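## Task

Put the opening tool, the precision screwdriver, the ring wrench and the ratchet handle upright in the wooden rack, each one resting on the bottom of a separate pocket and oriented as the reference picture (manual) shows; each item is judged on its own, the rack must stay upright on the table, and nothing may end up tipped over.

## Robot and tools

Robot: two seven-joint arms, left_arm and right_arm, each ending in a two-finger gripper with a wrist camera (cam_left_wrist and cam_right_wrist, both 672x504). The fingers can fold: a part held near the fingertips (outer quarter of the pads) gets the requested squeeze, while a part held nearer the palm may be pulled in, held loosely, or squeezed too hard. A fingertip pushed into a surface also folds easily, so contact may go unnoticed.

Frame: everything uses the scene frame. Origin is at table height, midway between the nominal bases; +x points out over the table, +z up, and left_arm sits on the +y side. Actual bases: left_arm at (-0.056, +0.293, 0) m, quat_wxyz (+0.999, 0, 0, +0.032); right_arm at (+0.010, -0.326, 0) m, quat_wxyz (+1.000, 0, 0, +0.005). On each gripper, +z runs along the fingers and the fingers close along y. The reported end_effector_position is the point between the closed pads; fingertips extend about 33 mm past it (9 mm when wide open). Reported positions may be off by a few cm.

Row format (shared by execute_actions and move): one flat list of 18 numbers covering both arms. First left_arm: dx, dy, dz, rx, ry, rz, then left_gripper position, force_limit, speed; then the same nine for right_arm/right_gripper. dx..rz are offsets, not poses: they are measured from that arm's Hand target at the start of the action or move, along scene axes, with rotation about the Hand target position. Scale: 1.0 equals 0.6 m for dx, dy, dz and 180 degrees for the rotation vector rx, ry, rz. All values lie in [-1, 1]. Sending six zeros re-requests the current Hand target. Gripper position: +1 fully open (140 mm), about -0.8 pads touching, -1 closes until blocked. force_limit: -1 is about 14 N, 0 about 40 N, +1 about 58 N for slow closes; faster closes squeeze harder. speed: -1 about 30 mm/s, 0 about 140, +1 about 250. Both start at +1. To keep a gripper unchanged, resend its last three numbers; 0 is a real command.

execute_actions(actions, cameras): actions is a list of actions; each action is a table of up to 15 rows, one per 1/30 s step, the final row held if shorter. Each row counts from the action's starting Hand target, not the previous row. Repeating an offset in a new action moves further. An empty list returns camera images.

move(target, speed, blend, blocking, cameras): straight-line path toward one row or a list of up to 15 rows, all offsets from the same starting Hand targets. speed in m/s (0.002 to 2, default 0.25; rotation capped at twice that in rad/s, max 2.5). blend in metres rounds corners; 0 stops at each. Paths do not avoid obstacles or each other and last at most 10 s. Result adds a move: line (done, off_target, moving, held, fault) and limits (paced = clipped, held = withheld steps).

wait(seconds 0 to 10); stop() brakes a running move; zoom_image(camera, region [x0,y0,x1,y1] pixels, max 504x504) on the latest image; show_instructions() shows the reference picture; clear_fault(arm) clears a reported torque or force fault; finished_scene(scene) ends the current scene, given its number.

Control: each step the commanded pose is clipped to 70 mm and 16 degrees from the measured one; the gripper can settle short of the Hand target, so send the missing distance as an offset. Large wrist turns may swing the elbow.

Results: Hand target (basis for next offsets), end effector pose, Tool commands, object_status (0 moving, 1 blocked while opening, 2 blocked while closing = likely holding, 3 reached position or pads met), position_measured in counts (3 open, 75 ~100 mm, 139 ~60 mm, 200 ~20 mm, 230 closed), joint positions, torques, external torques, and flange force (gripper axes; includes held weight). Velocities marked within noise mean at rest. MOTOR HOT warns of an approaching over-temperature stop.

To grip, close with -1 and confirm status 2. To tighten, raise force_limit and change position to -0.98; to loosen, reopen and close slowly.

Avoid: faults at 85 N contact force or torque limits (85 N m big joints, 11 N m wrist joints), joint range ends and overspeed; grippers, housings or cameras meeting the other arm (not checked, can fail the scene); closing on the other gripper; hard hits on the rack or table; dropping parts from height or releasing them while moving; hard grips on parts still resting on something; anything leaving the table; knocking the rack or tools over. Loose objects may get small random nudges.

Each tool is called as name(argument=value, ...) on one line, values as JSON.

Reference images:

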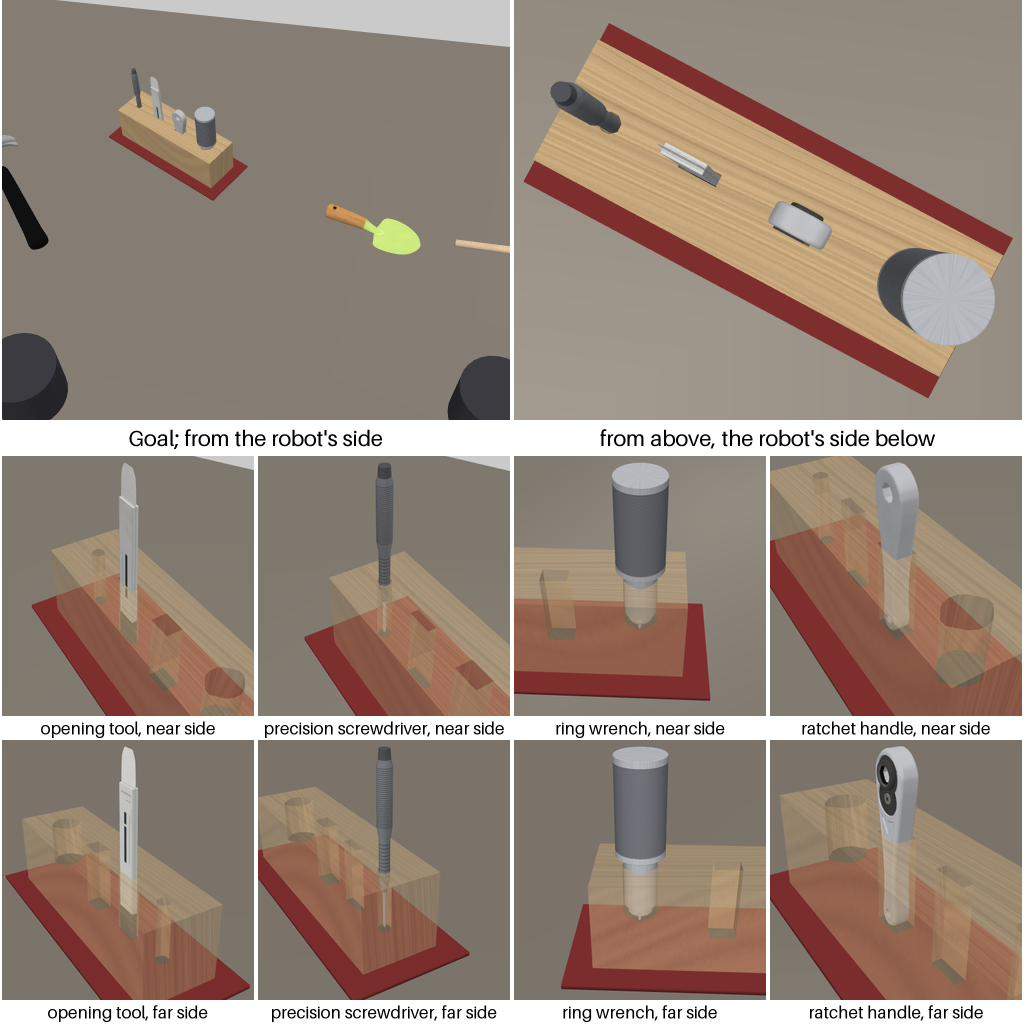

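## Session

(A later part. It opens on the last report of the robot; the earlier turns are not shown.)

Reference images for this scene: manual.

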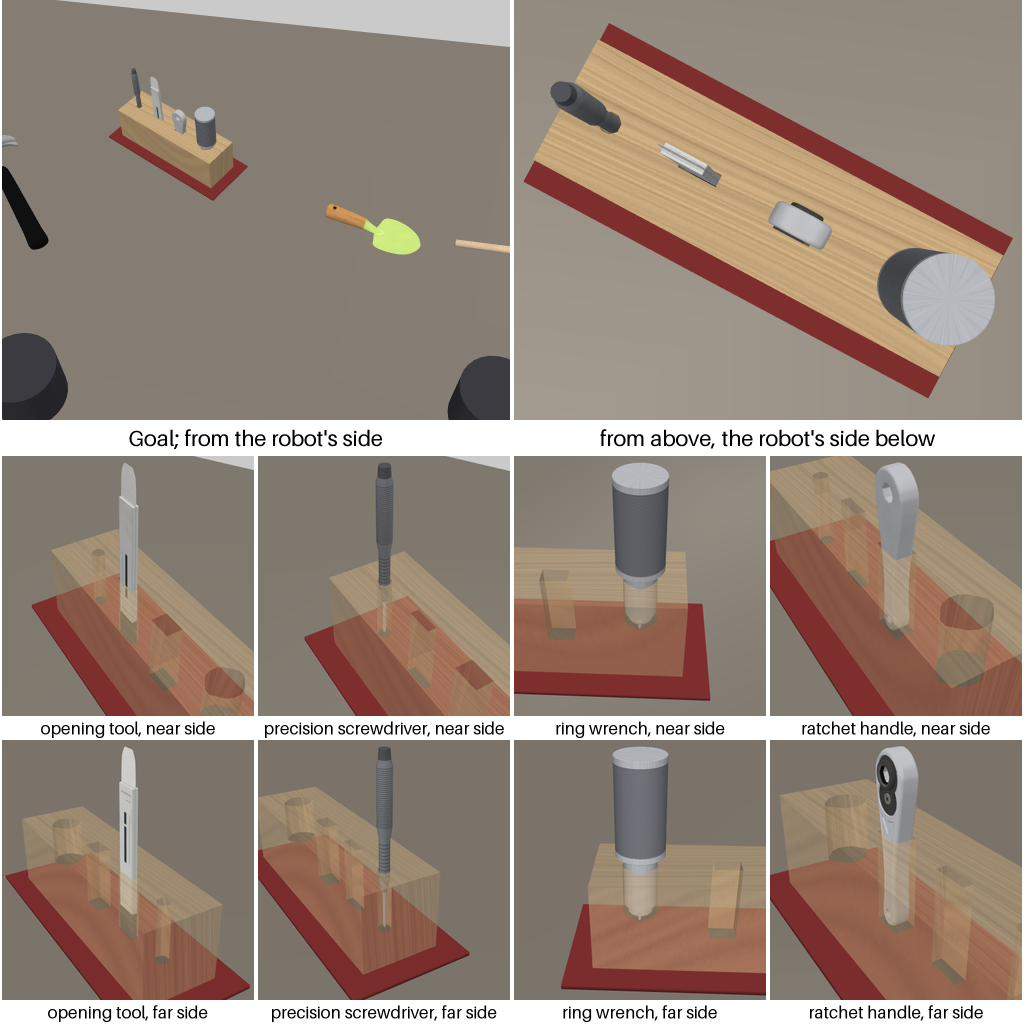

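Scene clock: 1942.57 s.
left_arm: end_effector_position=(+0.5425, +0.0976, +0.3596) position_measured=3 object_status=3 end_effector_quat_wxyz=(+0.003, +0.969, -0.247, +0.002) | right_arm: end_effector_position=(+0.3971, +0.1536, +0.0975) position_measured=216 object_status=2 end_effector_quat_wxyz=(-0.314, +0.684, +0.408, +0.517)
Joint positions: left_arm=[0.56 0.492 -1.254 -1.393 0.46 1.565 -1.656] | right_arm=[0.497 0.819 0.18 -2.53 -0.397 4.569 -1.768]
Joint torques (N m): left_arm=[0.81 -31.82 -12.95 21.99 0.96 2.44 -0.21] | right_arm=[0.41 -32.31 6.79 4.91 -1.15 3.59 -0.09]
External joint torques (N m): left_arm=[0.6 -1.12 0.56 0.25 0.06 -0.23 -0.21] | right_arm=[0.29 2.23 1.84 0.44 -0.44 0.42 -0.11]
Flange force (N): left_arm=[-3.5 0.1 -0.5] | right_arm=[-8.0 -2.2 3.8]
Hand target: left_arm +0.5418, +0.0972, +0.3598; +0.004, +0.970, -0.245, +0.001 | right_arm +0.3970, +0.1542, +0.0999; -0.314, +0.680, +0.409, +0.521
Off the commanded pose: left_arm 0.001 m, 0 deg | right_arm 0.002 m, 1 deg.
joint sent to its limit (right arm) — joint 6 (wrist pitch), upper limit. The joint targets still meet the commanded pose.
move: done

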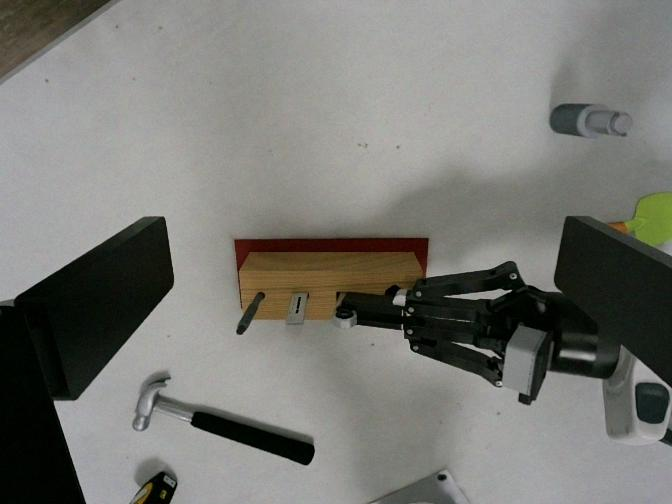

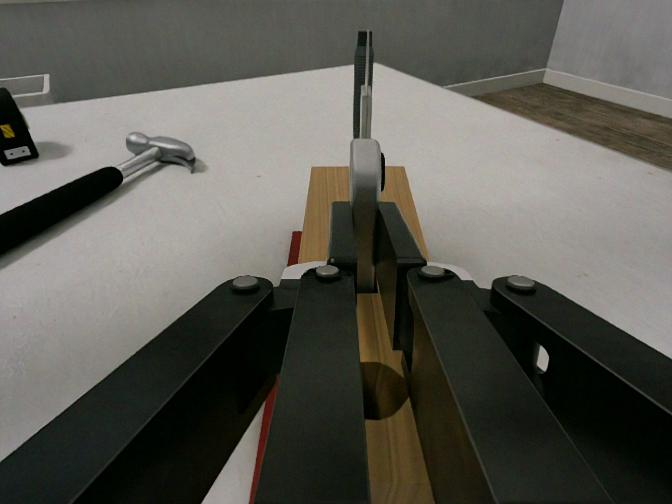

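move(target=[[0,0,0,0,0,0,1,1,0,0,0,-0.0067,0,0,0,-1,-0.2,-1]], speed=0.02)

move(target=[[0,0,0,0,0,0,1,1,0,0,0,-0.005,0,0,0,-1,-0.2,-1]], speed=0.02)

Scene clock: 1949.07 s.
left_arm: end_effector_position=(+0.5425, +0.0976, +0.3596) position_measured=3 object_status=3 end_effector_quat_wxyz=(+0.003, +0.969, -0.247, +0.002) | right_arm: end_effector_position=(+0.3971, +0.1536, +0.0935) position_measured=216 object_status=2 end_effector_quat_wxyz=(-0.314, +0.684, +0.408, +0.517)
Joint positions: left_arm=[0.56 0.492 -1.254 -1.393 0.46 1.565 -1.656] | right_arm=[0.477 0.836 0.199 -2.523 -0.4 4.569 -1.787]
Joint velocities: left_arm=[within noise] | right_arm=[-0.002 0 0 0 -0.001 0 -0.006]
Joint torques (N m): left_arm=[0.81 -31.75 -12.94 22.04 0.97 2.44 -0.22] | right_arm=[0.35 -32.25 7.17 4.63 -1.22 3.57 -0.17]
External joint torques (N m): left_arm=[0.39 -1.26 0.36 0.32 0.06 -0.22 -0.21] | right_arm=[0.26 2.15 1.81 0.47 -0.46 0.42 -0.2]
Flange force (N): left_arm=[-3.1 0.3 -0.9] | right_arm=[-7.8 -2.2 3.7]
Hand target: left_arm +0.5418, +0.0972, +0.3598; +0.004, +0.970, -0.245, +0.001 | right_arm +0.3970, +0.1542, +0.0958; -0.314, +0.680, +0.409, +0.521
Off the commanded pose: left_arm 0.001 m, 0 deg | right_arm 0.002 m, 1 deg.
joint sent to its limit (right arm) — joint 6 (wrist pitch), upper limit. The joint targets still meet the commanded pose.
move: done

Scene clock: 1950.03 s.
left_arm: end_effector_position=(+0.5425, +0.0976, +0.3596) position_measured=3 object_status=3 end_effector_quat_wxyz=(+0.003, +0.969, -0.247, +0.002) | right_arm: end_effector_position=(+0.3971, +0.1536, +0.0904) position_measured=216 object_status=2 end_effector_quat_wxyz=(-0.314, +0.684, +0.408, +0.517)
Joint positions: left_arm=[0.56 0.492 -1.254 -1.393 0.46 1.565 -1.656] | right_arm=[0.463 0.848 0.211 -2.518 -0.403 4.569 -1.8]
Joint velocities: left_arm=[within noise] | right_arm=[0 -0.001 0 0 0 0 -0.005]
Joint torques (N m): left_arm=[0.8 -31.84 -12.92 21.97 0.94 2.43 -0.2] | right_arm=[0.44 -32.25 7.54 4.57 -1.25 3.57 -0.19]
External joint torques (N m): left_arm=[0.47 -1.31 0.45 0.29 0.05 -0.22 -0.2] | right_arm=[0.28 2.19 1.82 0.53 -0.45 0.43 -0.22]
Flange force (N): left_arm=[-3.7 0.3 -0.7] | right_arm=[-8.0 -2.4 3.9]
Hand target: left_arm +0.5418, +0.0972, +0.3598; +0.004, +0.970, -0.245, +0.001 | right_arm +0.3970, +0.1542, +0.0928; -0.314, +0.680, +0.409, +0.521
Off the commanded pose: left_arm 0.001 m, 0 deg | right_arm 0.002 m, 1 deg.
joint sent to its limit (right arm) — joint 6 (wrist pitch), upper limit. The joint targets still meet the commanded pose.
move: done

move(target=[[0,0,0,0,0,0,1,1,0,0,0,-0.004,0,0,0,-1,-0.2,-1]], speed=0.02)

move(target=[[0,0,0,0,0,0,1,1,0,0,0,-0.0033,0,0,0,-1,-0.2,-1]], speed=0.02, cameras=["cam_left_wrist", "cam_right_wrist"])

zoom_image(camera="cam_left_wrist", region=[316, 270, 396, 350])

Scene clock: 1953.77 s.
left_arm: end_effector_position=(+0.5425, +0.0976, +0.3596) position_measured=3 object_status=3 end_effector_quat_wxyz=(+0.003, +0.969, -0.247, +0.002) | right_arm: end_effector_position=(+0.3971, +0.1536, +0.0880) position_measured=216 object_status=2 end_effector_quat_wxyz=(-0.314, +0.684, +0.408, +0.517)
Joint positions: left_arm=[0.56 0.492 -1.254 -1.393 0.46 1.565 -1.656] | right_arm=[0.453 0.858 0.22 -2.514 -0.405 4.569 -1.811]
Joint velocities: left_arm=[within noise] | right_arm=[-0.001 0 -0.002 -0.001 -0.002 0.001 -0.008]
Joint torques (N m): left_arm=[0.78 -31.8 -12.92 21.97 0.96 2.44 -0.22] | right_arm=[0.27 -32.22 7.83 4.44 -1.3 3.57 -0.11]
External joint torques (N m): left_arm=[0.57 -1.01 0.63 0.14 0.06 -0.25 -0.22] | right_arm=[0.13 2.26 1.89 0.46 -0.47 0.43 -0.14]
Flange force (N): left_arm=[-3.3 0.1 -0.3] | right_arm=[-8.0 -2.2 3.7]
Hand target: left_arm +0.5418, +0.0972, +0.3598; +0.004, +0.970, -0.245, +0.001 | right_arm +0.3970, +0.1542, +0.0904; -0.314, +0.680, +0.409, +0.521
Off the commanded pose: left_arm 0.001 m, 0 deg | right_arm 0.003 m, 1 deg.
joint sent to its limit (right arm) — joint 6 (wrist pitch), upper limit. The joint targets still meet the commanded pose.
move: done

Scene clock: 1954.60 s.
left_arm: end_effector_position=(+0.5425, +0.0976, +0.3596) position_measured=3 object_status=3 end_effector_quat_wxyz=(+0.003, +0.969, -0.247, +0.002) | right_arm: end_effector_position=(+0.3971, +0.1536, +0.0860) position_measured=216 object_status=2 end_effector_quat_wxyz=(-0.314, +0.684, +0.408, +0.517)
Joint positions: left_arm=[0.56 0.492 -1.254 -1.393 0.46 1.565 -1.656] | right_arm=[0.445 0.866 0.227 -2.511 -0.407 4.569 -1.819]
Joint velocities: left_arm=[within noise] | right_arm=[-0.002 -0.001 0.002 -0.001 0 -0.001 -0.005]
Joint torques (N m): left_arm=[0.79 -31.77 -12.92 21.98 0.95 2.44 -0.22] | right_arm=[-0.08 -32.24 7.76 4.3 -1.33 3.56 -0.05]
External joint torques (N m): left_arm=[0.57 -1.21 0.51 0.31 0.06 -0.23 -0.22] | right_arm=[-0.27 2.22 1.6 0.45 -0.46 0.43 -0.07]
Flange force (N): left_arm=[-3.5 0.1 -0.7] | right_arm=[-7.8 -1.2 3.3]
Hand target: left_arm +0.5418, +0.0972, +0.3598; +0.004, +0.970, -0.245, +0.001 | right_arm +0.3970, +0.1542, +0.0885; -0.314, +0.680, +0.409, +0.521
Off the commanded pose: left_arm 0.001 m, 0 deg | right_arm 0.003 m, 1 deg.
joint sent to its limit (right arm) — joint 6 (wrist pitch), upper limit. The joint targets still meet the commanded pose.
move: done

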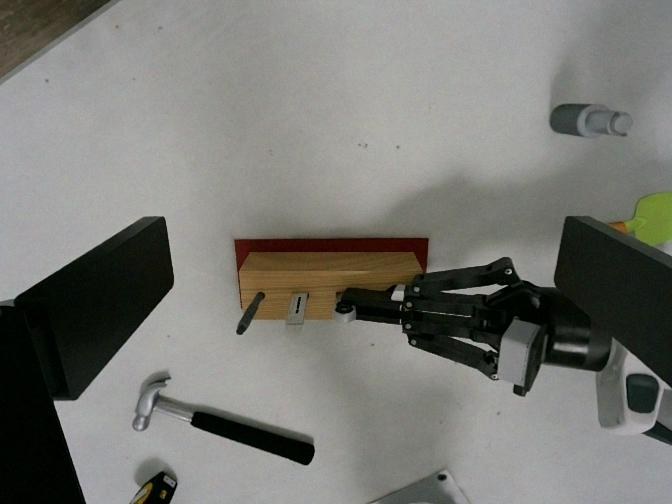

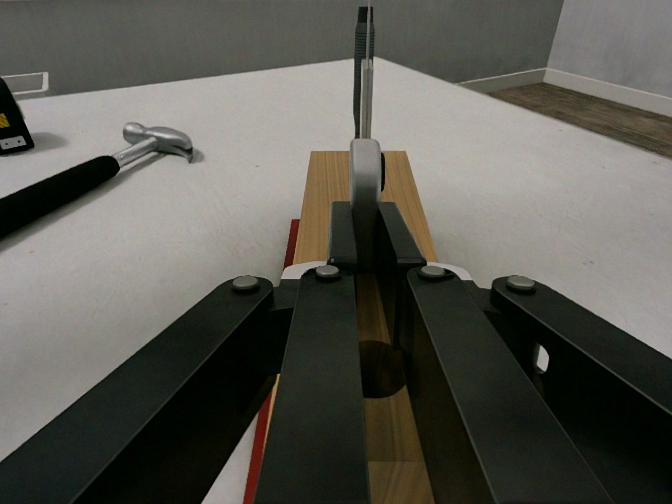

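Scaled by 6.300 from the camera's 672x504 image, which has a finer 960x720 frame.

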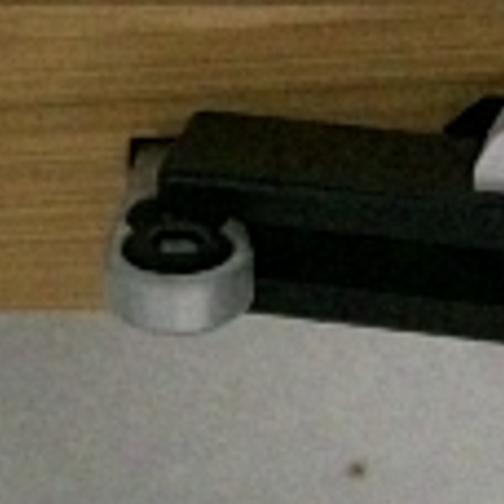

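move(target=[[0,0,0,0,0,0,1,1,0,0,0,-0.0025,0,0,0,-1,-0.2,-1]], speed=0.02)

move(target=[[0,0,0,0,0,0,1,1,0,0,0,-0.0025,0,0,0,-1,-0.2,-1]], speed=0.02)

Scene clock: 1957.37 s.
left_arm: end_effector_position=(+0.5425, +0.0976, +0.3596) position_measured=3 object_status=3 end_effector_quat_wxyz=(+0.003, +0.969, -0.247, +0.002) | right_arm: end_effector_position=(+0.3971, +0.1537, +0.0854) position_measured=216 object_status=2 end_effector_quat_wxyz=(-0.314, +0.684, +0.407, +0.518)
Joint positions: left_arm=[0.56 0.492 -1.254 -1.393 0.46 1.565 -1.656] | right_arm=[0.439 0.872 0.233 -2.508 -0.408 4.57 -1.825]
Joint velocities: left_arm=[within noise] | right_arm=[-0.002 0.004 0.003 0 -0.003 0.001 -0.007]
Joint torques (N m): left_arm=[0.78 -31.83 -12.92 22 0.95 2.44 -0.21] | right_arm=[0.64 -32.1 8.19 4.16 -1.24 3.32 -0.13]
External joint torques (N m): left_arm=[0.61 -1.21 0.57 0.31 0.06 -0.23 -0.22] | right_arm=[0.37 2.33 1.83 0.4 -0.36 0.21 -0.16]
Flange force (N): left_arm=[-3.6 0.1 -0.7] | right_arm=[-7.7 -2.7 4.2]
Hand target: left_arm +0.5418, +0.0972, +0.3598; +0.004, +0.970, -0.245, +0.001 | right_arm +0.3970, +0.1542, +0.0870; -0.314, +0.680, +0.409, +0.521
Off the commanded pose: left_arm 0.001 m, 0 deg | right_arm 0.002 m, 1 deg.
joint sent to its limit (right arm) — joint 6 (wrist pitch), upper limit. The joint targets still meet the commanded pose.
move: done

Scene clock: 1958.10 s.
left_arm: end_effector_position=(+0.5425, +0.0976, +0.3596) position_measured=3 object_status=3 end_effector_quat_wxyz=(+0.003, +0.969, -0.247, +0.002) | right_arm: end_effector_position=(+0.3973, +0.1539, +0.0852) position_measured=216 object_status=2 end_effector_quat_wxyz=(-0.315, +0.683, +0.407, +0.519)
Joint positions: left_arm=[0.56 0.492 -1.254 -1.393 0.46 1.565 -1.656] | right_arm=[0.434 0.877 0.238 -2.505 -0.41 4.572 -1.831]
Joint velocities: left_arm=[within noise] | right_arm=[-0.002 0.001 0.003 0 0 0.001 -0.007]
Joint torques (N m): left_arm=[0.82 -31.8 -12.91 21.98 0.95 2.45 -0.2] | right_arm=[-0.09 -31.93 7.67 4.12 -1.13 2.98 -0.1]
External joint torques (N m): left_arm=[0.52 -1.16 0.52 0.21 0.05 -0.22 -0.2] | right_arm=[-0.28 2.56 1.23 0.37 -0.24 -0.14 -0.13]
Flange force (N): left_arm=[-3.6 0.2 -0.5] | right_arm=[-7.9 -0.9 4.3]
Hand target: left_arm +0.5418, +0.0972, +0.3598; +0.004, +0.970, -0.245, +0.001 | right_arm +0.3970, +0.1542, +0.0855; -0.314, +0.680, +0.409, +0.521
Off the commanded pose: left_arm 0.001 m, 0 deg | right_arm 0.001 m, 0 deg.
joint sent to its limit (right arm) — joint 6 (wrist pitch), upper limit. The joint targets still meet the commanded pose.
move: done

execute_actions(actions=[[[0,0,0,0,0,0,1,1,0,0,0,0.0035,0,0,0,-1,-0.2,-1]],[[0,0,0,0,0,0,1,1,0,0,0,0,0,0,0,-0.45,-0.2,-1]],[[0,0,0,0,0,0,1,1,0,0,0,0,0,0,0,-0.45,-0.2,-1]]], cameras=["cam_left_wrist", "cam_right_wrist"])

zoom_image(camera="cam_left_wrist", region=[316, 260, 416, 340])

Scene clock: 1964.50 s.
left_arm: end_effector_position=(+0.5425, +0.0976, +0.3596) position_measured=3 object_status=3 end_effector_quat_wxyz=(+0.003, +0.969, -0.247, +0.002) | right_arm: end_effector_position=(+0.3972, +0.1538, +0.0862) position_measured=186 object_status=3 end_effector_quat_wxyz=(-0.314, +0.682, +0.408, +0.519)
Joint positions: left_arm=[0.56 0.492 -1.254 -1.393 0.46 1.565 -1.656] | right_arm=[0.434 0.874 0.238 -2.508 -0.41 4.572 -1.833]
Joint torques (N m): left_arm=[0.83 -31.84 -12.94 21.98 0.96 2.44 -0.19] | right_arm=[1.29 -32.8 7.52 3.21 -0.82 2.97 0]
External joint torques (N m): left_arm=[0.6 -1.21 0.52 0.31 0.06 -0.23 -0.19] | right_arm=[1.16 1.67 1.17 -0.54 0.06 -0.15 -0.03]
External joint torques at the end of the 1st action: left_arm=[0.46 -1.24 0.41 0.27 0.05 -0.23 -0.22] | right_arm=[1.17 1.2 1.14 -0.77 -0.09 0.18 -0.08]
External joint torques at the end of the 2nd action: left_arm=[0.55 -1.18 0.52 0.22 0.06 -0.23 -0.2] | right_arm=[1.12 1.55 1.2 -0.53 0.04 -0.14 -0.04]
Flange force (N): left_arm=[-3.8 0.1 -0.7] | right_arm=[-3.9 -4.4 1.8]
Flange force at the end of the 1st action (N): left_arm=[-3.6 0.3 -0.7] | right_arm=[-2.8 -4.5 -0.1]
Flange force at the end of the 2nd action (N): left_arm=[-3.8 0.2 -0.5] | right_arm=[-3.6 -4.3 1.7]
Hand target: left_arm +0.5418, +0.0972, +0.3598; +0.004, +0.970, -0.245, +0.001 | right_arm +0.3970, +0.1542, +0.0876; -0.314, +0.680, +0.409, +0.521
Off the commanded pose: left_arm 0.001 m, 0 deg | right_arm 0.001 m, 0 deg.

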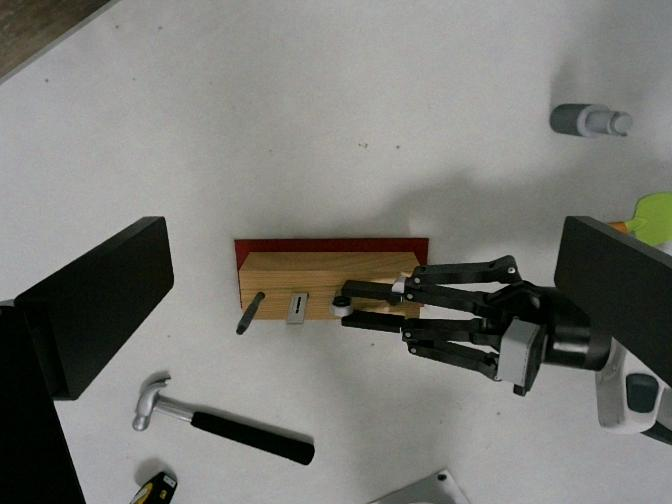

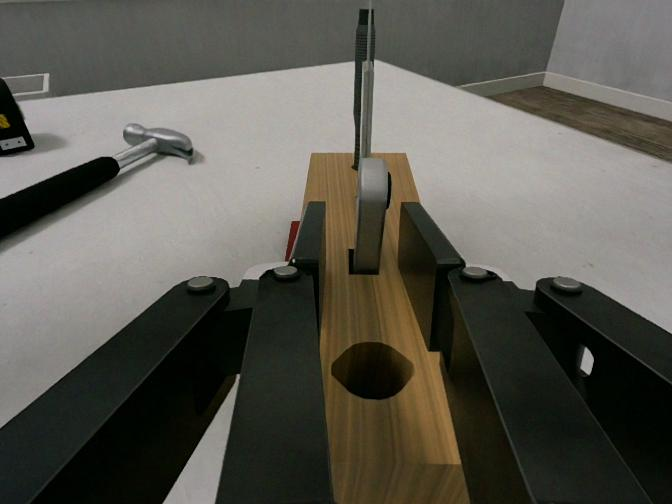

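Scaled by 5.040 from the camera's 672x504 image, which has a finer 960x720 frame.

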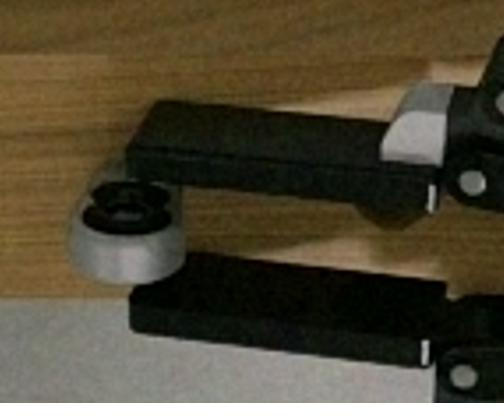

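move(target=[[0,0,0,0,0,0,1,1,0,0,0,0.2,0,0,0,-0.45,-0.2,-1]], speed=0.08, cameras=["cam_left_wrist", "cam_right_wrist"])

zoom_image(camera="cam_left_wrist", region=[226, 240, 446, 360])

Scene clock: 1972.53 s.
left_arm: end_effector_position=(+0.5425, +0.0976, +0.3596) position_measured=3 object_status=3 end_effector_quat_wxyz=(+0.003, +0.969, -0.247, +0.002) | right_arm: end_effector_position=(+0.3975, +0.1541, +0.2082) position_measured=186 object_status=3 end_effector_quat_wxyz=(-0.312, +0.678, +0.411, +0.523)
Joint positions: left_arm=[0.56 0.492 -1.254 -1.393 0.46 1.565 -1.656] | right_arm=[0.336 0.446 0.338 -2.7 -0.392 4.379 -1.708]
Joint velocities: left_arm=[within noise] | right_arm=[0 -0.001 0.001 -0.001 0.001 -0.003 0.005]
Joint torques (N m): left_arm=[0.78 -31.83 -12.92 21.95 0.96 2.44 -0.22] | right_arm=[0.34 -27.29 5.92 8.15 -0.38 2.81 0.25]
External joint torques (N m): left_arm=[0.65 -1.06 0.67 0.22 0.07 -0.24 -0.22] | right_arm=[0.21 1.45 1.46 -0.79 -0.01 -0.35 0.22]
Flange force (N): left_arm=[-3.4 0.0 -0.4] | right_arm=[-2.6 -2.4 1.6]
Hand target: left_arm +0.5418, +0.0972, +0.3598; +0.004, +0.970, -0.245, +0.001 | right_arm +0.3970, +0.1542, +0.2076; -0.314, +0.680, +0.409, +0.521
Off the commanded pose: left_arm 0.001 m, 0 deg | right_arm 0.001 m, 0 deg.
move: done

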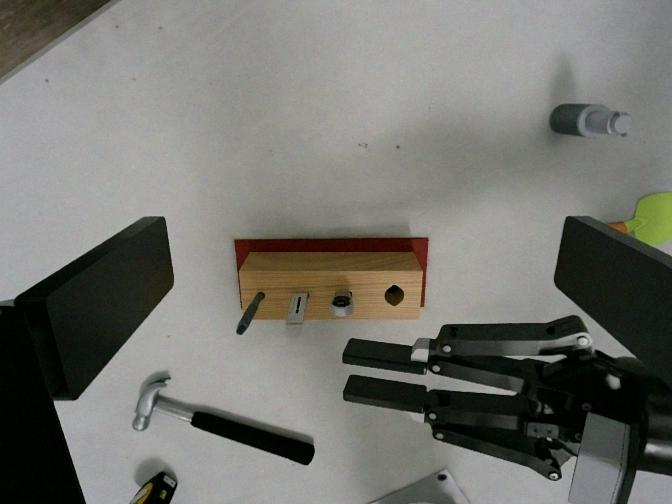

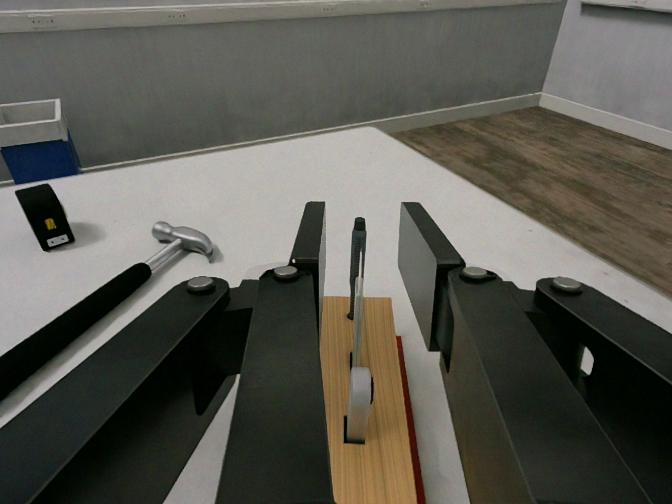

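Scaled by 2.291 from the camera's 672x504 image, which has a finer 960x720 frame.

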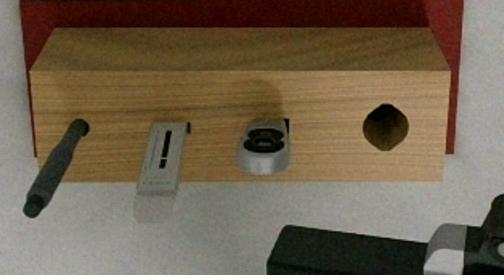

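move(target=[[-0.155,0.958,0.1,0,0,0,1,1,0,0,0,0.2,0,0,0,-0.45,-0.2,-1],[-0.155,0.958,0.1,0,0,0,1,1,0,0.033,-0.083,0.235,-0.196,0.104,0,-0.1,-0.2,-1],[-0.155,0.958,0.1,0,0,0,1,1,0,0.067,-0.183,0.235,-0.368,0.196,0,-0.1,-0.2,-1]], speed=0.25, blend=[0.03,0.03,0])

Scene clock: 2079.43 s.
left_arm: end_effector_position=(+0.4494, +0.6713, +0.4204) position_measured=3 object_status=3 end_effector_quat_wxyz=(+0.004, +0.970, -0.243, +0.002) | right_arm: end_effector_position=(+0.4304, +0.0661, +0.3487) position_measured=141 object_status=3 end_effector_quat_wxyz=(-0.056, +0.850, +0.515, +0.094)
Joint positions: left_arm=[1.408 0.695 -1.458 -1.096 0.717 1.28 -0.785] | right_arm=[0.957 0.492 -0.452 -1.071 -2.826 4.57 1.049]
Joint velocities: left_arm=[within noise] | right_arm=[0 -0.001 0 0.001 0.002 0.004 0.006]
Joint torques (N m): left_arm=[0.7 -37.18 -15.79 15.91 0.93 2.49 0.29] | right_arm=[0.93 -38.26 -4.43 19.38 -0.64 2.03 0.16]
External joint torques (N m): left_arm=[0.58 -1.27 0.94 0.28 0.18 -0.16 0.29] | right_arm=[0.68 2.4 0.12 0.54 -0.21 0.11 0.15]
Flange force (N): left_arm=[0.0 0.0 0.0] | right_arm=[0.0 0.0 0.0]
Hand target: left_arm +0.4488, +0.6720, +0.4198; +0.004, +0.970, -0.245, +0.001 | right_arm +0.4303, +0.0647, +0.3486; -0.054, +0.853, +0.512, +0.087 (not the last commanded pose)
Off the commanded pose: left_arm 0.001 m, 0 deg | right_arm 0.023 m, 13 deg.
joint sent to its limit (right arm) — joint 5 (forearm roll), lower limit; joint 6 (wrist pitch), upper limit.
move: off_target (right_arm; path cut at 10 s); path passed 2 of 3 targets; blend cut to 0 m at target 2; limits=paced

move(target=[[0,0,0,0,0,0,1,1,0,-0.028,0.075,0.0,0.155,-0.083,0,-0.1,-0.2,-1],[0,0,0,0,0,0,1,1,0,-0.056,0.149,0,0.31,-0.165,0,-0.1,-0.2,-1]], speed=0.2, blend=[0.03,0])

Scene clock: 2097.60 s.
left_arm: end_effector_position=(+0.4494, +0.6713, +0.4204) position_measured=3 object_status=3 end_effector_quat_wxyz=(+0.004, +0.970, -0.243, +0.002) | right_arm: end_effector_position=(+0.3963, +0.1539, +0.3486) position_measured=141 object_status=3 end_effector_quat_wxyz=(-0.316, +0.682, +0.407, +0.518)
Joint positions: left_arm=[1.408 0.695 -1.458 -1.096 0.717 1.28 -0.785] | right_arm=[1.992 -0.871 -1.245 -2.478 -2.826 2.891 0.453]
Joint velocities: left_arm=[within noise] | right_arm=[0 -0.001 -0.001 0 -0.001 -0.001 -0.008]
Joint torques (N m): left_arm=[0.71 -37.15 -15.81 15.83 0.93 2.49 0.26] | right_arm=[1.42 7.33 19.83 15.64 0.99 -0.63 -0.23]
External joint torques (N m): left_arm=[0.52 -1.26 0.89 0.17 0.17 -0.17 0.26] | right_arm=[1.28 -0.93 0.9 -0.25 -0.38 -0.22 -0.26]
Flange force (N): left_arm=[0.0 0.0 0.0] | right_arm=[-2.4 -1.1 2.0]
Hand target: left_arm +0.4488, +0.6720, +0.4198; +0.004, +0.970, -0.245, +0.001 | right_arm +0.3967, +0.1541, +0.3486; -0.314, +0.680, +0.409, +0.521
Off the commanded pose: left_arm 0.001 m, 0 deg | right_arm 0.000 m, 1 deg.
joint sent to its limit (right arm) — joint 5 (forearm roll), lower limit. The joint targets still meet the commanded pose.
move: done

move(target=[0,0,0,0,0,0,1,1,0,-0.095,-0.34,0.5,0,0,0,-0.1,-0.2,-1], speed=0.25)

move(target=[0,0,0,0,0,0,1,1,0,-0.092,-0.317,0.537,0,0,0,-0.1,-0.2,-1], speed=0.25)

Scene clock: 2118.27 s.
left_arm: end_effector_position=(+0.4494, +0.6713, +0.4204) position_measured=3 object_status=3 end_effector_quat_wxyz=(+0.004, +0.970, -0.243, +0.002) | right_arm: end_effector_position=(+0.3408, -0.0506, +0.6487) position_measured=141 object_status=3 end_effector_quat_wxyz=(-0.311, +0.678, +0.411, +0.524)
Joint positions: left_arm=[1.408 0.695 -1.458 -1.096 0.717 1.28 -0.785] | right_arm=[0.791 -0.731 -0.443 -2.027 -2.461 3.97 0.567]
Joint velocities: left_arm=[within noise] | right_arm=[0 0.001 -0.001 0 0.001 0.004 0.005]
Joint torques (N m): left_arm=[0.7 -37.16 -15.82 15.81 0.93 2.47 0.3] | right_arm=[0.28 -0.22 8.13 20.29 3.03 -0.43 0.19]
External joint torques (N m): left_arm=[0.66 -1.16 0.98 0.21 0.19 -0.19 0.3] | right_arm=[0.25 0.78 1.09 0.87 0.47 0.3 0.16]
Flange force (N): left_arm=[0.0 0.0 0.0] | right_arm=[6.8 -0.3 1.0]
Hand target: left_arm +0.4488, +0.6720, +0.4198; +0.004, +0.970, -0.245, +0.001 | right_arm +0.3397, -0.0499, +0.6486; -0.314, +0.680, +0.409, +0.521
Off the commanded pose: left_arm 0.001 m, 0 deg | right_arm 0.001 m, 1 deg.
move: done

Scene clock: 2121.43 s.
left_arm: end_effector_position=(+0.4494, +0.6713, +0.4204) position_measured=3 object_status=3 end_effector_quat_wxyz=(+0.004, +0.970, -0.243, +0.002) | right_arm: end_effector_position=(+0.2847, -0.2384, +0.9707) position_measured=141 object_status=3 end_effector_quat_wxyz=(-0.340, +0.585, +0.316, +0.665)
Joint positions: left_arm=[1.408 0.695 -1.458 -1.096 0.717 1.28 -0.785] | right_arm=[1.194 -0.352 -1.103 -0.551 -2.297 4.571 1.051]
Joint velocities: left_arm=[within noise] | right_arm=[0.001 0 -0.001 0 0 0.001 0.007]
Joint torques (N m): left_arm=[0.73 -37.23 -15.81 15.85 0.93 2.48 0.25] | right_arm=[1.35 9.61 4.85 4.33 1.04 -2.22 0.14]
External joint torques (N m): left_arm=[0.45 -1.41 0.82 0.17 0.16 -0.17 0.25] | right_arm=[1.35 -0.88 0.44 0.32 -0.36 0.34 0.11]
Flange force (N): left_arm=[0.0 0.0 0.0] | right_arm=[0.0 0.0 0.0]
Hand target: left_arm +0.4488, +0.6720, +0.4198; +0.004, +0.970, -0.245, +0.001 | right_arm +0.2845, -0.2401, +0.9708; -0.322, +0.654, +0.384, +0.567
Off the commanded pose: left_arm 0.001 m, 0 deg | right_arm 0.002 m, 23 deg; orientation clipped.
joint sent to its limit (right arm) — joint 6 (wrist pitch), upper limit. The joint targets are off in orientation, not in position.
move: off_target (right_arm); limits=paced

move(target=[0,0,0,0,0,0,1,1,0,0.151,0.433,-0.618,-0.029,0.0215,0.0106,-0.1,-0.2,-1], speed=0.25)

Scene clock: 2129.27 s.
left_arm: end_effector_position=(+0.4494, +0.6713, +0.4204) position_measured=3 object_status=3 end_effector_quat_wxyz=(+0.004, +0.970, -0.243, +0.002) | right_arm: end_effector_position=(+0.3737, +0.0203, +0.5992) position_measured=141 object_status=3 end_effector_quat_wxyz=(-0.317, +0.682, +0.407, +0.518)
Joint positions: left_arm=[1.408 0.695 -1.458 -1.096 0.717 1.28 -0.785] | right_arm=[1.119 -0.694 -0.547 -2.085 -2.623 3.704 0.686]
Joint velocities: left_arm=[within noise] | right_arm=[0.001 -0.001 0 0.001 -0.003 -0.003 -0.005]
Joint torques (N m): left_arm=[0.66 -37.17 -15.81 15.83 0.92 2.48 0.29] | right_arm=[1.4 -2.79 9.27 21.02 1.79 -1.09 -0.21]
External joint torques (N m): left_arm=[0.58 -1.16 0.99 0.18 0.18 -0.19 0.29] | right_arm=[1.36 -0.22 0.38 0.26 -0.41 -0.18 -0.24]
Flange force (N): left_arm=[0.0 0.0 0.0] | right_arm=[-0.9 2.2 2.4]
Hand target: left_arm +0.4488, +0.6720, +0.4198; +0.004, +0.970, -0.245, +0.001 | right_arm +0.3751, +0.0197, +0.6000; -0.314, +0.680, +0.409, +0.521
Off the commanded pose: left_arm 0.001 m, 0 deg | right_arm 0.002 m, 1 deg.
move: done

move(target=[0,0,0,0,0,0,1,1,0,0.448,0.4105,0.24,0.0217,-0.0176,-0.1221,-0.1,-0.2,-1], speed=0.25)

Scene clock: 2152.23 s.
left_arm: end_effector_position=(+0.4494, +0.6713, +0.4204) position_measured=3 object_status=3 end_effector_quat_wxyz=(+0.004, +0.970, -0.243, +0.002) | right_arm: end_effector_position=(+0.6444, +0.2635, +0.7449) position_measured=141 object_status=3 end_effector_quat_wxyz=(-0.256, +0.638, +0.243, +0.684)
Joint positions: left_arm=[1.408 0.695 -1.458 -1.096 0.717 1.28 -0.785] | right_arm=[1.026 0.638 -0.941 -0.574 -2.086 3.623 1.153]
Joint torques (N m): left_arm=[0.67 -37.24 -15.8 15.84 0.93 2.49 0.26] | right_arm=[1.47 -40.19 -7.45 15.8 1.34 -2.16 0.04]
External joint torques (N m): left_arm=[0.51 -1.22 0.97 0.13 0.17 -0.18 0.26] | right_arm=[1.36 2.59 -0.26 1.03 0.57 0.38 0.01]
Flange force (N): left_arm=[0.0 0.0 0.0] | right_arm=[0.0 0.0 0.0]
Hand target: left_arm +0.4488, +0.6720, +0.4198; +0.004, +0.970, -0.245, +0.001 | right_arm +0.6439, +0.2660, +0.7440; -0.221, +0.720, +0.262, +0.603
Off the commanded pose: left_arm 0.001 m, 0 deg | right_arm 0.003 m, 14 deg.
move: off_target (right_arm)

move(target=[0,0,0,0,0,0,1,1,0,0.063,-0.427,-0.52,-0.018,0.0213,-0.05,-0.1,-0.2,-1], speed=0.25)

Scene clock: 2158.97 s.
left_arm: end_effector_position=(+0.4494, +0.6713, +0.4204) position_measured=3 object_status=3 end_effector_quat_wxyz=(+0.004, +0.970, -0.243, +0.002) | right_arm: end_effector_position=(+0.6806, +0.0103, +0.4311) position_measured=141 object_status=3 end_effector_quat_wxyz=(-0.113, +0.780, +0.186, +0.587)
Joint positions: left_arm=[1.408 0.695 -1.458 -1.096 0.717 1.28 -0.785] | right_arm=[1.235 -0.018 -0.809 -1.917 -2.826 3.095 1.201]
Joint velocities: left_arm=[within noise] | right_arm=[0 0 0.001 -0.001 0.001 -0.001 0.005]
Joint torques (N m): left_arm=[0.73 -37.19 -15.8 15.86 0.92 2.5 0.31] | right_arm=[1.56 -20.84 0.74 23.84 -0.28 -1.78 0.2]
External joint torques (N m): left_arm=[0.63 -1.34 0.9 0.29 0.18 -0.15 0.31] | right_arm=[1.43 0.48 0.2 -0.1 -0.32 -0.13 0.16]
Flange force (N): left_arm=[0.0 0.0 0.0] | right_arm=[0.0 0.0 0.0]
Hand target: left_arm +0.4488, +0.6720, +0.4198; +0.004, +0.970, -0.245, +0.001 | right_arm +0.6817, +0.0098, +0.4320; -0.161, +0.764, +0.214, +0.587
Off the commanded pose: left_arm 0.001 m, 0 deg | right_arm 0.002 m, 7 deg.
joint sent to its limit (right arm) — joint 5 (forearm roll), lower limit. The joint targets are off in orientation, not in position.
move: off_target (right_arm)

move(target=[0,0,0,0,0,0,1,1,0,-0.238,0.215,0,0,0,0.189,-0.1,-0.2,-1], speed=0.2)

Scene clock: 2168.03 s.
left_arm: end_effector_position=(+0.4494, +0.6713, +0.4204) position_measured=3 object_status=3 end_effector_quat_wxyz=(+0.004, +0.970, -0.243, +0.002) | right_arm: end_effector_position=(+0.5396, +0.1388, +0.4326) position_measured=141 object_status=3 end_effector_quat_wxyz=(-0.327, +0.670, +0.425, +0.513)
Joint positions: left_arm=[1.408 0.695 -1.458 -1.096 0.717 1.28 -0.785] | right_arm=[2.233 -0.784 -1.503 -1.889 -2.827 3.341 0.419]
Joint velocities: left_arm=[within noise] | right_arm=[-0.001 -0.001 0.001 -0.001 0.002 0.001 -0.005]
Joint torques (N m): left_arm=[0.65 -37.18 -15.77 15.83 0.95 2.49 0.29] | right_arm=[1.49 17.93 23.11 17.41 2.16 -0.12 -0.22]
External joint torques (N m): left_arm=[0.36 -1.31 0.89 0.1 0.18 -0.16 0.29] | right_arm=[1.45 -1.55 1.28 0.71 -0.2 0.25 -0.25]
Flange force (N): left_arm=[0.0 0.0 0.0] | right_arm=[-1.1 3.4 3.7]
Hand target: left_arm +0.4488, +0.6720, +0.4198; +0.004, +0.970, -0.245, +0.001 | right_arm +0.5389, +0.1388, +0.4320; -0.326, +0.668, +0.429, +0.514
Off the commanded pose: left_arm 0.001 m, 0 deg | right_arm 0.001 m, 1 deg.
joint sent to its limit (right arm) — joint 5 (forearm roll), lower limit. The joint targets still meet the commanded pose.
move: done

move(target=[0,0,0,0,0,0,1,1,0,-0.117,-0.167,-0.017,-0.202,0.0925,0,-0.1,-0.2,-1], speed=0.2)

Scene clock: 2200.93 s.
left_arm: end_effector_position=(+0.4494, +0.6713, +0.4204) position_measured=3 object_status=3 end_effector_quat_wxyz=(+0.004, +0.970, -0.243, +0.002) | right_arm: end_effector_position=(+0.4688, +0.0392, +0.4224) position_measured=141 object_status=3 end_effector_quat_wxyz=(-0.168, +0.795, +0.515, +0.272)
Joint positions: left_arm=[1.408 0.695 -1.458 -1.096 0.717 1.28 -0.785] | right_arm=[2.861 -0.139 -2.349 -1.484 -2.826 4.184 0.822]
Joint velocities: left_arm=[within noise] | right_arm=[0 -0.001 0 -0.001 -0.002 0.004 0.006]
Joint torques (N m): left_arm=[0.68 -37.22 -15.8 15.85 0.94 2.49 0.3] | right_arm=[1.64 22.94 3.39 21.4 0.41 0.97 0.17]
External joint torques (N m): left_arm=[0.44 -1.3 0.89 0.15 0.17 -0.17 0.3] | right_arm=[1.46 -1.8 0.4 0.74 -0.35 0.16 0.15]
Flange force (N): left_arm=[0.0 0.0 0.0] | right_arm=[18.5 9.5 4.8]
Hand target: left_arm +0.4488, +0.6720, +0.4198; +0.004, +0.970, -0.245, +0.001 | right_arm +0.4687, +0.0386, +0.4218; -0.159, +0.802, +0.516, +0.254
Off the commanded pose: left_arm 0.001 m, 0 deg | right_arm 0.001 m, 2 deg.
joint sent to its limit (right arm) — joint 1 (waist), upper limit; joint 5 (forearm roll), lower limit. The joint targets still meet the commanded pose.
move: done

move(target=[[0,0,0,0,0,0,1,1,0,-0.1007,0.1813,0.1538,0.1311,0.0729,-0.0016,-0.1,-0.2,-1],[0,0,0,0,0,0,1,1,0,-0.15,0.2745,0.3817,0.2622,0.1458,-0.0032,-0.1,-0.2,-1],[0,0,0,0,0,0,1,1,0,-0.1428,0.2677,0.6325,0.3933,0.2187,-0.0047,-0.1,-0.2,-1],[0,0,0,0,0,0,1,1,0,-0.0813,0.1618,0.8517,0.5243,0.2916,-0.0063,-0.1,-0.2,-1]], speed=0.25, blend=0.03)

Scene clock: 2232.90 s.
left_arm: end_effector_position=(+0.4494, +0.6713, +0.4204) position_measured=3 object_status=3 end_effector_quat_wxyz=(+0.004, +0.970, -0.243, +0.002) | right_arm: end_effector_position=(+0.4197, +0.1348, +0.9328) position_measured=141 object_status=3 end_effector_quat_wxyz=(+0.862, -0.463, -0.054, -0.197)
Joint positions: left_arm=[1.408 0.695 -1.458 -1.096 0.717 1.28 -0.785] | right_arm=[2.537 -0.343 -1.834 -1.427 -1.157 4.053 0.756]
Joint velocities: left_arm=[within noise] | right_arm=[0 0.001 0 0.002 -0.001 0.001 -0.007]
Joint torques (N m): left_arm=[0.7 -37.17 -15.8 15.83 0.93 2.48 0.31] | right_arm=[1.42 17.96 10.16 19.23 3.58 -0.42 -0.28]
External joint torques (N m): left_arm=[0.71 -1.19 1 0.24 0.19 -0.18 0.31] | right_arm=[1.24 -0.44 0.71 -0.34 0.41 0.03 -0.21]
Flange force (N): left_arm=[0.0 0.0 0.0] | right_arm=[0.0 0.0 0.0]
Hand target: left_arm +0.4488, +0.6720, +0.4198; +0.004, +0.970, -0.245, +0.001 | right_arm +0.4199, +0.1356, +0.9328; +0.861, -0.463, -0.054, -0.200
Off the commanded pose: left_arm 0.001 m, 0 deg | right_arm 0.001 m, 0 deg.
move: done

move(target=[[0,0,0,0,0,0,1,1,0,0.1352,-0.181,0.1403,0.1303,0.1035,0.008,-0.1,-0.2,-1],[0,0,0,0,0,0,1,1,0,0.3,-0.39,0.15,0.2607,0.207,0.016,-0.1,-0.2,-1]], speed=0.25, blend=0.03)

Scene clock: 2245.33 s.
left_arm: end_effector_position=(+0.4494, +0.6713, +0.4204) position_measured=3 object_status=3 end_effector_quat_wxyz=(+0.004, +0.970, -0.243, +0.002) | right_arm: end_effector_position=(+0.5995, -0.0992, +1.0226) position_measured=141 object_status=3 end_effector_quat_wxyz=(+0.949, -0.124, +0.287, -0.028)
Joint positions: left_arm=[1.408 0.695 -1.458 -1.096 0.717 1.28 -0.785] | right_arm=[2.499 -0.395 -1.738 -1.435 -0.129 4.062 0.686]
Joint torques (N m): left_arm=[0.71 -37.17 -15.81 15.81 0.93 2.48 0.26] | right_arm=[1.72 20.4 11.61 19.61 0.25 -0.84 -0.31]
External joint torques (N m): left_arm=[0.61 -1.14 0.99 0.16 0.18 -0.19 0.26] | right_arm=[1.52 -0.84 0.98 0.76 0.48 -0.21 -0.26]
Flange force (N): left_arm=[0.0 0.0 0.0] | right_arm=[5.3 7.5 14.5]
Hand target: left_arm +0.4488, +0.6720, +0.4198; +0.004, +0.970, -0.245, +0.001 | right_arm +0.5999, -0.0984, +1.0228; +0.949, -0.125, +0.288, -0.030
Off the commanded pose: left_arm 0.001 m, 0 deg | right_arm 0.001 m, 0 deg.
move: done

move(target=[[0,0,0,0,0,0,1,1,0,0,0,0,-0.2155,-0.0856,-0.3124,-0.1,-0.2,-1],[0,0,0,0,0,0,1,1,0,0,0,0,-0.431,-0.1712,-0.6247,-0.1,-0.2,-1]], speed=0.4, blend=0.03)

Scene clock: 2254.60 s.
left_arm: end_effector_position=(+0.4494, +0.6713, +0.4204) position_measured=3 object_status=3 end_effector_quat_wxyz=(+0.004, +0.970, -0.243, +0.002) | right_arm: end_effector_position=(+0.6000, -0.0974, +1.0228) position_measured=141 object_status=3 end_effector_quat_wxyz=(-0.298, +0.315, +0.020, +0.901)
Joint positions: left_arm=[1.408 0.695 -1.458 -1.096 0.717 1.28 -0.785] | right_arm=[2.861 -0.194 -2.372 -1.426 -0.055 4.07 -1.448]
Joint velocities: left_arm=[within noise] | right_arm=[0 0.001 0.001 0.001 -0.001 0 -0.006]
Joint torques (N m): left_arm=[0.71 -37.23 -15.85 15.82 0.92 2.49 0.26] | right_arm=[1.22 25.6 5.32 21.6 1.01 -0.3 -0.19]
External joint torques (N m): left_arm=[0.61 -1.18 0.95 0.14 0.16 -0.19 0.26] | right_arm=[1.16 -1.65 1.49 0.94 0.44 0.3 -0.19]
Flange force (N): left_arm=[0.0 0.0 0.0] | right_arm=[-10.1 -2.2 13.9]
Hand target: left_arm +0.4488, +0.6720, +0.4198; +0.004, +0.970, -0.245, +0.001 | right_arm +0.5999, -0.0984, +1.0228; -0.296, +0.313, +0.019, +0.902
Off the commanded pose: left_arm 0.001 m, 0 deg | right_arm 0.001 m, 0 deg.
joint sent to its limit (right arm) — joint 1 (waist), upper limit. The joint targets still meet the commanded pose.
move: done; limits=paced

move(target=[[0,0,0,0,0,0,1,1,0,-0.043,0.023,-0.494,-0.106,0.145,-0.0076,-0.1,-0.2,-1],[0,0,0,0,0,0,1,1,0,-0.0865,0.0457,-0.985,-0.2119,0.2899,-0.0152,-0.1,-0.2,-1]], speed=0.25, blend=0.03)

Scene clock: 2268.47 s.
left_arm: end_effector_position=(+0.4494, +0.6713, +0.4204) position_measured=3 object_status=3 end_effector_quat_wxyz=(+0.004, +0.970, -0.243, +0.002) | right_arm: end_effector_position=(+0.5474, -0.0702, +0.4324) position_measured=141 object_status=3 end_effector_quat_wxyz=(-0.142, +0.747, +0.165, +0.628)
Joint positions: left_arm=[1.408 0.695 -1.458 -1.096 0.717 1.28 -0.785] | right_arm=[2.797 0.44 -2.527 -2.827 -0.338 3.939 -1.108]
Joint torques (N m): left_arm=[0.68 -37.2 -15.79 15.82 0.95 2.48 0.23] | right_arm=[0.71 8.34 -6.08 20.32 2.18 2.44 -0.18]
External joint torques (N m): left_arm=[0.35 -1.26 0.89 0.04 0.17 -0.19 0.23] | right_arm=[0.68 -0.27 0.31 0.21 0.13 -0.33 -0.21]
Flange force (N): left_arm=[0.0 0.0 0.0] | right_arm=[-0.1 -1.6 2.1]
Hand target: left_arm +0.4488, +0.6720, +0.4198; +0.004, +0.970, -0.245, +0.001 | right_arm +0.5480, -0.0709, +0.4318; -0.139, +0.748, +0.166, +0.628
Off the commanded pose: left_arm 0.001 m, 0 deg | right_arm 0.001 m, 0 deg.
move: done

move(target=[0,0,0,0,0,0,1,1,0,-0.123,0.685,0.08,0,0,0.0833,-0.1,-0.2,-1], speed=0.2)

Scene clock: 2281.53 s.
left_arm: end_effector_position=(+0.4494, +0.6713, +0.4204) position_measured=3 object_status=3 end_effector_quat_wxyz=(+0.004, +0.970, -0.243, +0.002) | right_arm: end_effector_position=(+0.4732, +0.3405, +0.4808) position_measured=141 object_status=3 end_effector_quat_wxyz=(-0.219, +0.718, +0.265, +0.606)
Joint positions: left_arm=[1.408 0.695 -1.458 -1.096 0.717 1.28 -0.785] | right_arm=[2.242 0.609 -1.413 -2.07 0.117 3.514 -1.067]
Joint velocities: left_arm=[within noise] | right_arm=[0.001 0 0.001 -0.001 0.004 -0.003 0.002]
Joint torques (N m): left_arm=[0.67 -37.23 -15.76 15.87 0.93 2.49 0.25] | right_arm=[0.22 -21.77 -18.07 20.82 2.72 2.4 0.1]
External joint torques (N m): left_arm=[0.52 -1.31 0.97 0.24 0.18 -0.17 0.25] | right_arm=[0.28 1.21 0.21 0.79 0.44 -0.27 0.07]
Flange force (N): left_arm=[0.0 0.0 0.0] | right_arm=[0.0 -4.9 2.5]
Hand target: left_arm +0.4488, +0.6720, +0.4198; +0.004, +0.970, -0.245, +0.001 | right_arm +0.4742, +0.3401, +0.4798; -0.219, +0.720, +0.262, +0.604
Off the commanded pose: left_arm 0.001 m, 0 deg | right_arm 0.002 m, 0 deg.
move: done

move(target=[0,0,0,0,0,0,1,1,0,0.632,-0.512,-0.027,0,0,-0.0944,-0.1,-0.2,-1], speed=0.2)

Scene clock: 2289.53 s.
left_arm: end_effector_position=(+0.4494, +0.6713, +0.4204) position_measured=3 object_status=3 end_effector_quat_wxyz=(+0.004, +0.970, -0.243, +0.002) | right_arm: end_effector_position=(+0.8530, +0.0335, +0.4633) position_measured=141 object_status=3 end_effector_quat_wxyz=(-0.127, +0.750, +0.155, +0.631)
Joint positions: left_arm=[1.408 0.695 -1.458 -1.096 0.717 1.28 -0.785] | right_arm=[0.771 0.566 -0.628 -1.602 -0.519 3.588 -0.807]
Joint velocities: left_arm=[within noise] | right_arm=[-0.001 0 0.003 0.001 0 -0.004 0.003]
Joint torques (N m): left_arm=[0.74 -37.19 -15.77 15.84 0.92 2.47 0.29] | right_arm=[0.39 -43.33 -7.43 23.78 2.45 2.07 0.13]
External joint torques (N m): left_arm=[0.55 -1.19 1.01 0.12 0.16 -0.2 0.29] | right_arm=[0.18 1.89 1.03 0.91 -0.43 -0.23 0.1]
Flange force (N): left_arm=[0.0 0.0 0.0] | right_arm=[3.7 3.0 13.5]
Hand target: left_arm +0.4488, +0.6720, +0.4198; +0.004, +0.970, -0.245, +0.001 | right_arm +0.8534, +0.0329, +0.4636; -0.128, +0.751, +0.153, +0.630
Off the commanded pose: left_arm 0.001 m, 0 deg | right_arm 0.001 m, 0 deg.
move: done

move(target=[0,0,0,0,0,0,1,1,0,0.033,-0.115,0,0,0,-0.0694,-0.1,-0.2,-1], speed=0.15)

Scene clock: 2296.20 s.
left_arm: end_effector_position=(+0.4494, +0.6713, +0.4204) position_measured=3 object_status=3 end_effector_quat_wxyz=(+0.004, +0.970, -0.243, +0.002) | right_arm: end_effector_position=(+0.8728, -0.0353, +0.4655) position_measured=141 object_status=3 end_effector_quat_wxyz=(-0.059, +0.761, +0.073, +0.641)
Joint positions: left_arm=[1.408 0.695 -1.458 -1.096 0.717 1.28 -0.785] | right_arm=[1.023 0.649 -0.965 -1.673 -0.255 3.519 -0.824]
Joint velocities: left_arm=[within noise] | right_arm=[0.001 0 -0.001 0.001 0.004 -0.002 0.001]
Joint torques (N m): left_arm=[0.68 -37.2 -15.76 15.78 0.93 2.48 0.28] | right_arm=[1.48 -37.85 -15.24 21.2 3.17 2.03 0.01]
External joint torques (N m): left_arm=[0.44 -1.39 0.88 0.12 0.16 -0.17 0.28] | right_arm=[1.42 2.66 -0.23 -0.01 0.36 -0.29 -0.02]
Flange force (N): left_arm=[0.0 0.0 0.0] | right_arm=[-6.8 -7.9 -2.0]
Hand target: left_arm +0.4488, +0.6720, +0.4198; +0.004, +0.970, -0.245, +0.001 | right_arm +0.8732, -0.0361, +0.4636; -0.058, +0.763, +0.070, +0.640
Off the commanded pose: left_arm 0.001 m, 0 deg | right_arm 0.002 m, 0 deg.
move: done

move(target=[[0,0,0,0,0,0,1,1,0,0.0083,-0.2003,-0.2038,-0.0417,0.1147,-0.1138,-0.1,-0.2,-1],[0,0,0,0,0,0,1,1,0,-0.1222,-0.4027,-0.3573,-0.0833,0.2293,-0.2277,-0.1,-0.2,-1]], speed=0.25, blend=0.03)

Scene clock: 2309.97 s.
left_arm: end_effector_position=(+0.4494, +0.6713, +0.4204) position_measured=3 object_status=3 end_effector_quat_wxyz=(+0.004, +0.970, -0.243, +0.002) | right_arm: end_effector_position=(+0.8005, -0.2769, +0.2495) position_measured=141 object_status=3 end_effector_quat_wxyz=(+0.237, +0.911, -0.142, +0.305)
Joint positions: left_arm=[1.408 0.695 -1.458 -1.096 0.717 1.28 -0.785] | right_arm=[1.025 0.69 -0.991 -1.649 -0.21 2.473 -0.834]
Joint velocities: left_arm=[within noise] | right_arm=[0 -0.001 0.001 0 0 -0.005 0]
Joint torques (N m): left_arm=[0.66 -37.17 -15.83 15.85 0.93 2.48 0.26] | right_arm=[0.4 -37.53 -16.78 22.16 0.88 2.09 -0.12]
External joint torques (N m): left_arm=[0.51 -1.11 0.97 0.13 0.18 -0.19 0.26] | right_arm=[0.08 2.12 0.47 0.75 0.05 -0.4 -0.18]
Flange force (N): left_arm=[0.0 0.0 0.0] | right_arm=[6.6 -7.4 3.9]
Hand target: left_arm +0.4488, +0.6720, +0.4198; +0.004, +0.970, -0.245, +0.001 | right_arm +0.7999, -0.2778, +0.2492; +0.239, +0.912, -0.140, +0.303
Off the commanded pose: left_arm 0.001 m, 0 deg | right_arm 0.001 m, 0 deg.
move: done

move(target=[0,0,0,0,0,0,1,1,0,-0.5667,0.263,0.04,0.1568,0.1988,0.0919,-0.1,-0.2,-1], speed=0.25, cameras=["cam_right_wrist"])

Scene clock: 2317.57 s.
left_arm: end_effector_position=(+0.4494, +0.6713, +0.4204) position_measured=3 object_status=3 end_effector_quat_wxyz=(+0.004, +0.970, -0.243, +0.002) | right_arm: end_effector_position=(+0.4617, -0.1196, +0.2734) position_measured=141 object_status=3 end_effector_quat_wxyz=(+0.000, +1.000, +0.004, +0.003)
Joint positions: left_arm=[1.408 0.695 -1.458 -1.096 0.717 1.28 -0.785] | right_arm=[1.38 -0.314 -0.874 -2.141 -0.259 1.929 -0.947]
Joint velocities: left_arm=[within noise] | right_arm=[-0.001 0.001 0 -0.001 0.003 -0.003 0.003]
Joint torques (N m): left_arm=[0.68 -37.28 -15.75 15.84 0.92 2.48 0.23] | right_arm=[0.43 -11.53 8.58 23.89 1.24 2.31 0.18]
External joint torques (N m): left_arm=[0.44 -1.38 0.92 0.15 0.15 -0.17 0.23] | right_arm=[0.29 0.07 1.19 -0.22 0.47 -0.37 0.18]
Flange force (N): left_arm=[0.0 0.0 0.0] | right_arm=[-2.7 -1.0 -1.4]
Hand target: left_arm +0.4488, +0.6720, +0.4198; +0.004, +0.970, -0.245, +0.001 | right_arm +0.4599, -0.1200, +0.2732; +0.000, +1.000, +0.000, +0.000
Off the commanded pose: left_arm 0.001 m, 0 deg | right_arm 0.002 m, 1 deg.
move: done
Images, in order (width x height): cam_right_wrist 672x504.

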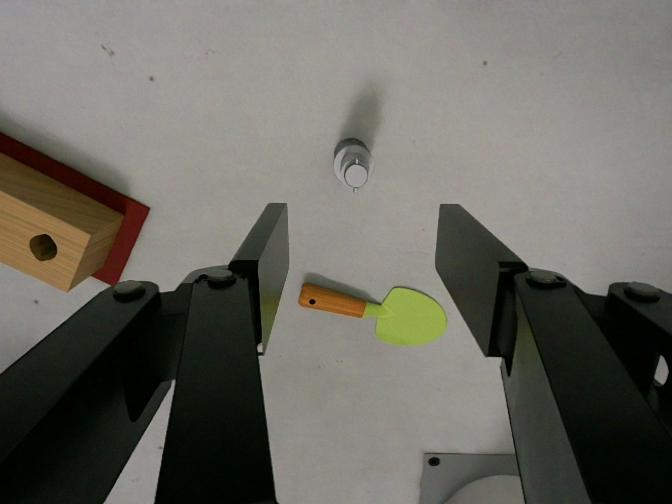

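move(target=[[0,0,0,0,0,0,1,1,0,-0.0023,-0.0042,-0.26,0,0,0,-0.1,-0.2,-1],[0,0,0,0,0,0,1,1,0,-0.0023,-0.0042,-0.3587,0,0,0,-0.1,-0.2,-1]], speed=[0.2,0.06], cameras=["cam_right_wrist"])

Scene clock: 2364.43 s.
left_arm: end_effector_position=(+0.4494, +0.6713, +0.4204) position_measured=3 object_status=3 end_effector_quat_wxyz=(+0.004, +0.970, -0.243, +0.002) | right_arm: end_effector_position=(+0.4570, -0.1232, +0.0575) position_measured=141 object_status=3 end_effector_quat_wxyz=(+0.001, +1.000, -0.003, -0.002)
Joint positions: left_arm=[1.408 0.695 -1.458 -1.096 0.717 1.28 -0.785] | right_arm=[1.382 0.171 -0.953 -2.415 0.231 2.497 -1.305]
Joint velocities: left_arm=[within noise] | right_arm=[0 -0.001 0.001 -0.001 0.001 0 -0.007]
Joint torques (N m): left_arm=[0.74 -37.22 -15.81 15.85 0.94 2.49 0.28] | right_arm=[0.41 -19.89 -2.91 20.72 0.89 2.72 -0.13]
External joint torques (N m): left_arm=[0.56 -1.4 0.87 0.21 0.19 -0.17 0.28] | right_arm=[0.2 1.16 0.91 0.6 0.38 0.06 -0.13]
Flange force (N): left_arm=[0.0 0.0 0.0] | right_arm=[9.1 -4.4 8.1]
Hand target: left_arm +0.4488, +0.6720, +0.4198; +0.004, +0.970, -0.245, +0.001 | right_arm +0.4585, -0.1225, +0.0580; +0.000, +1.000, +0.000, +0.000
Off the commanded pose: left_arm 0.001 m, 0 deg | right_arm 0.002 m, 0 deg.
move: done
Images, in order (width x height): cam_right_wrist 672x504.

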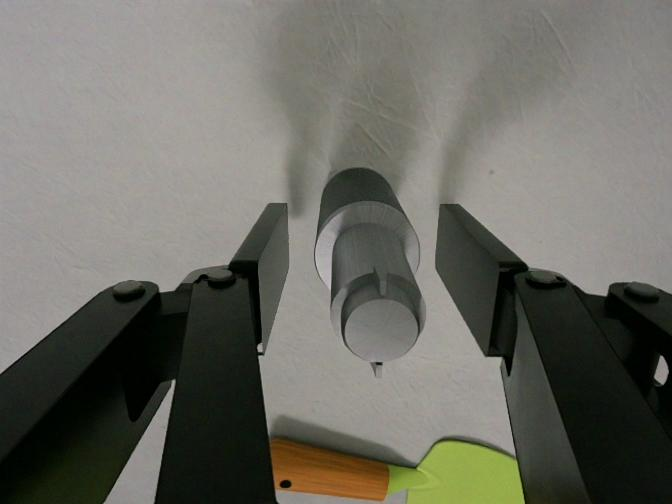

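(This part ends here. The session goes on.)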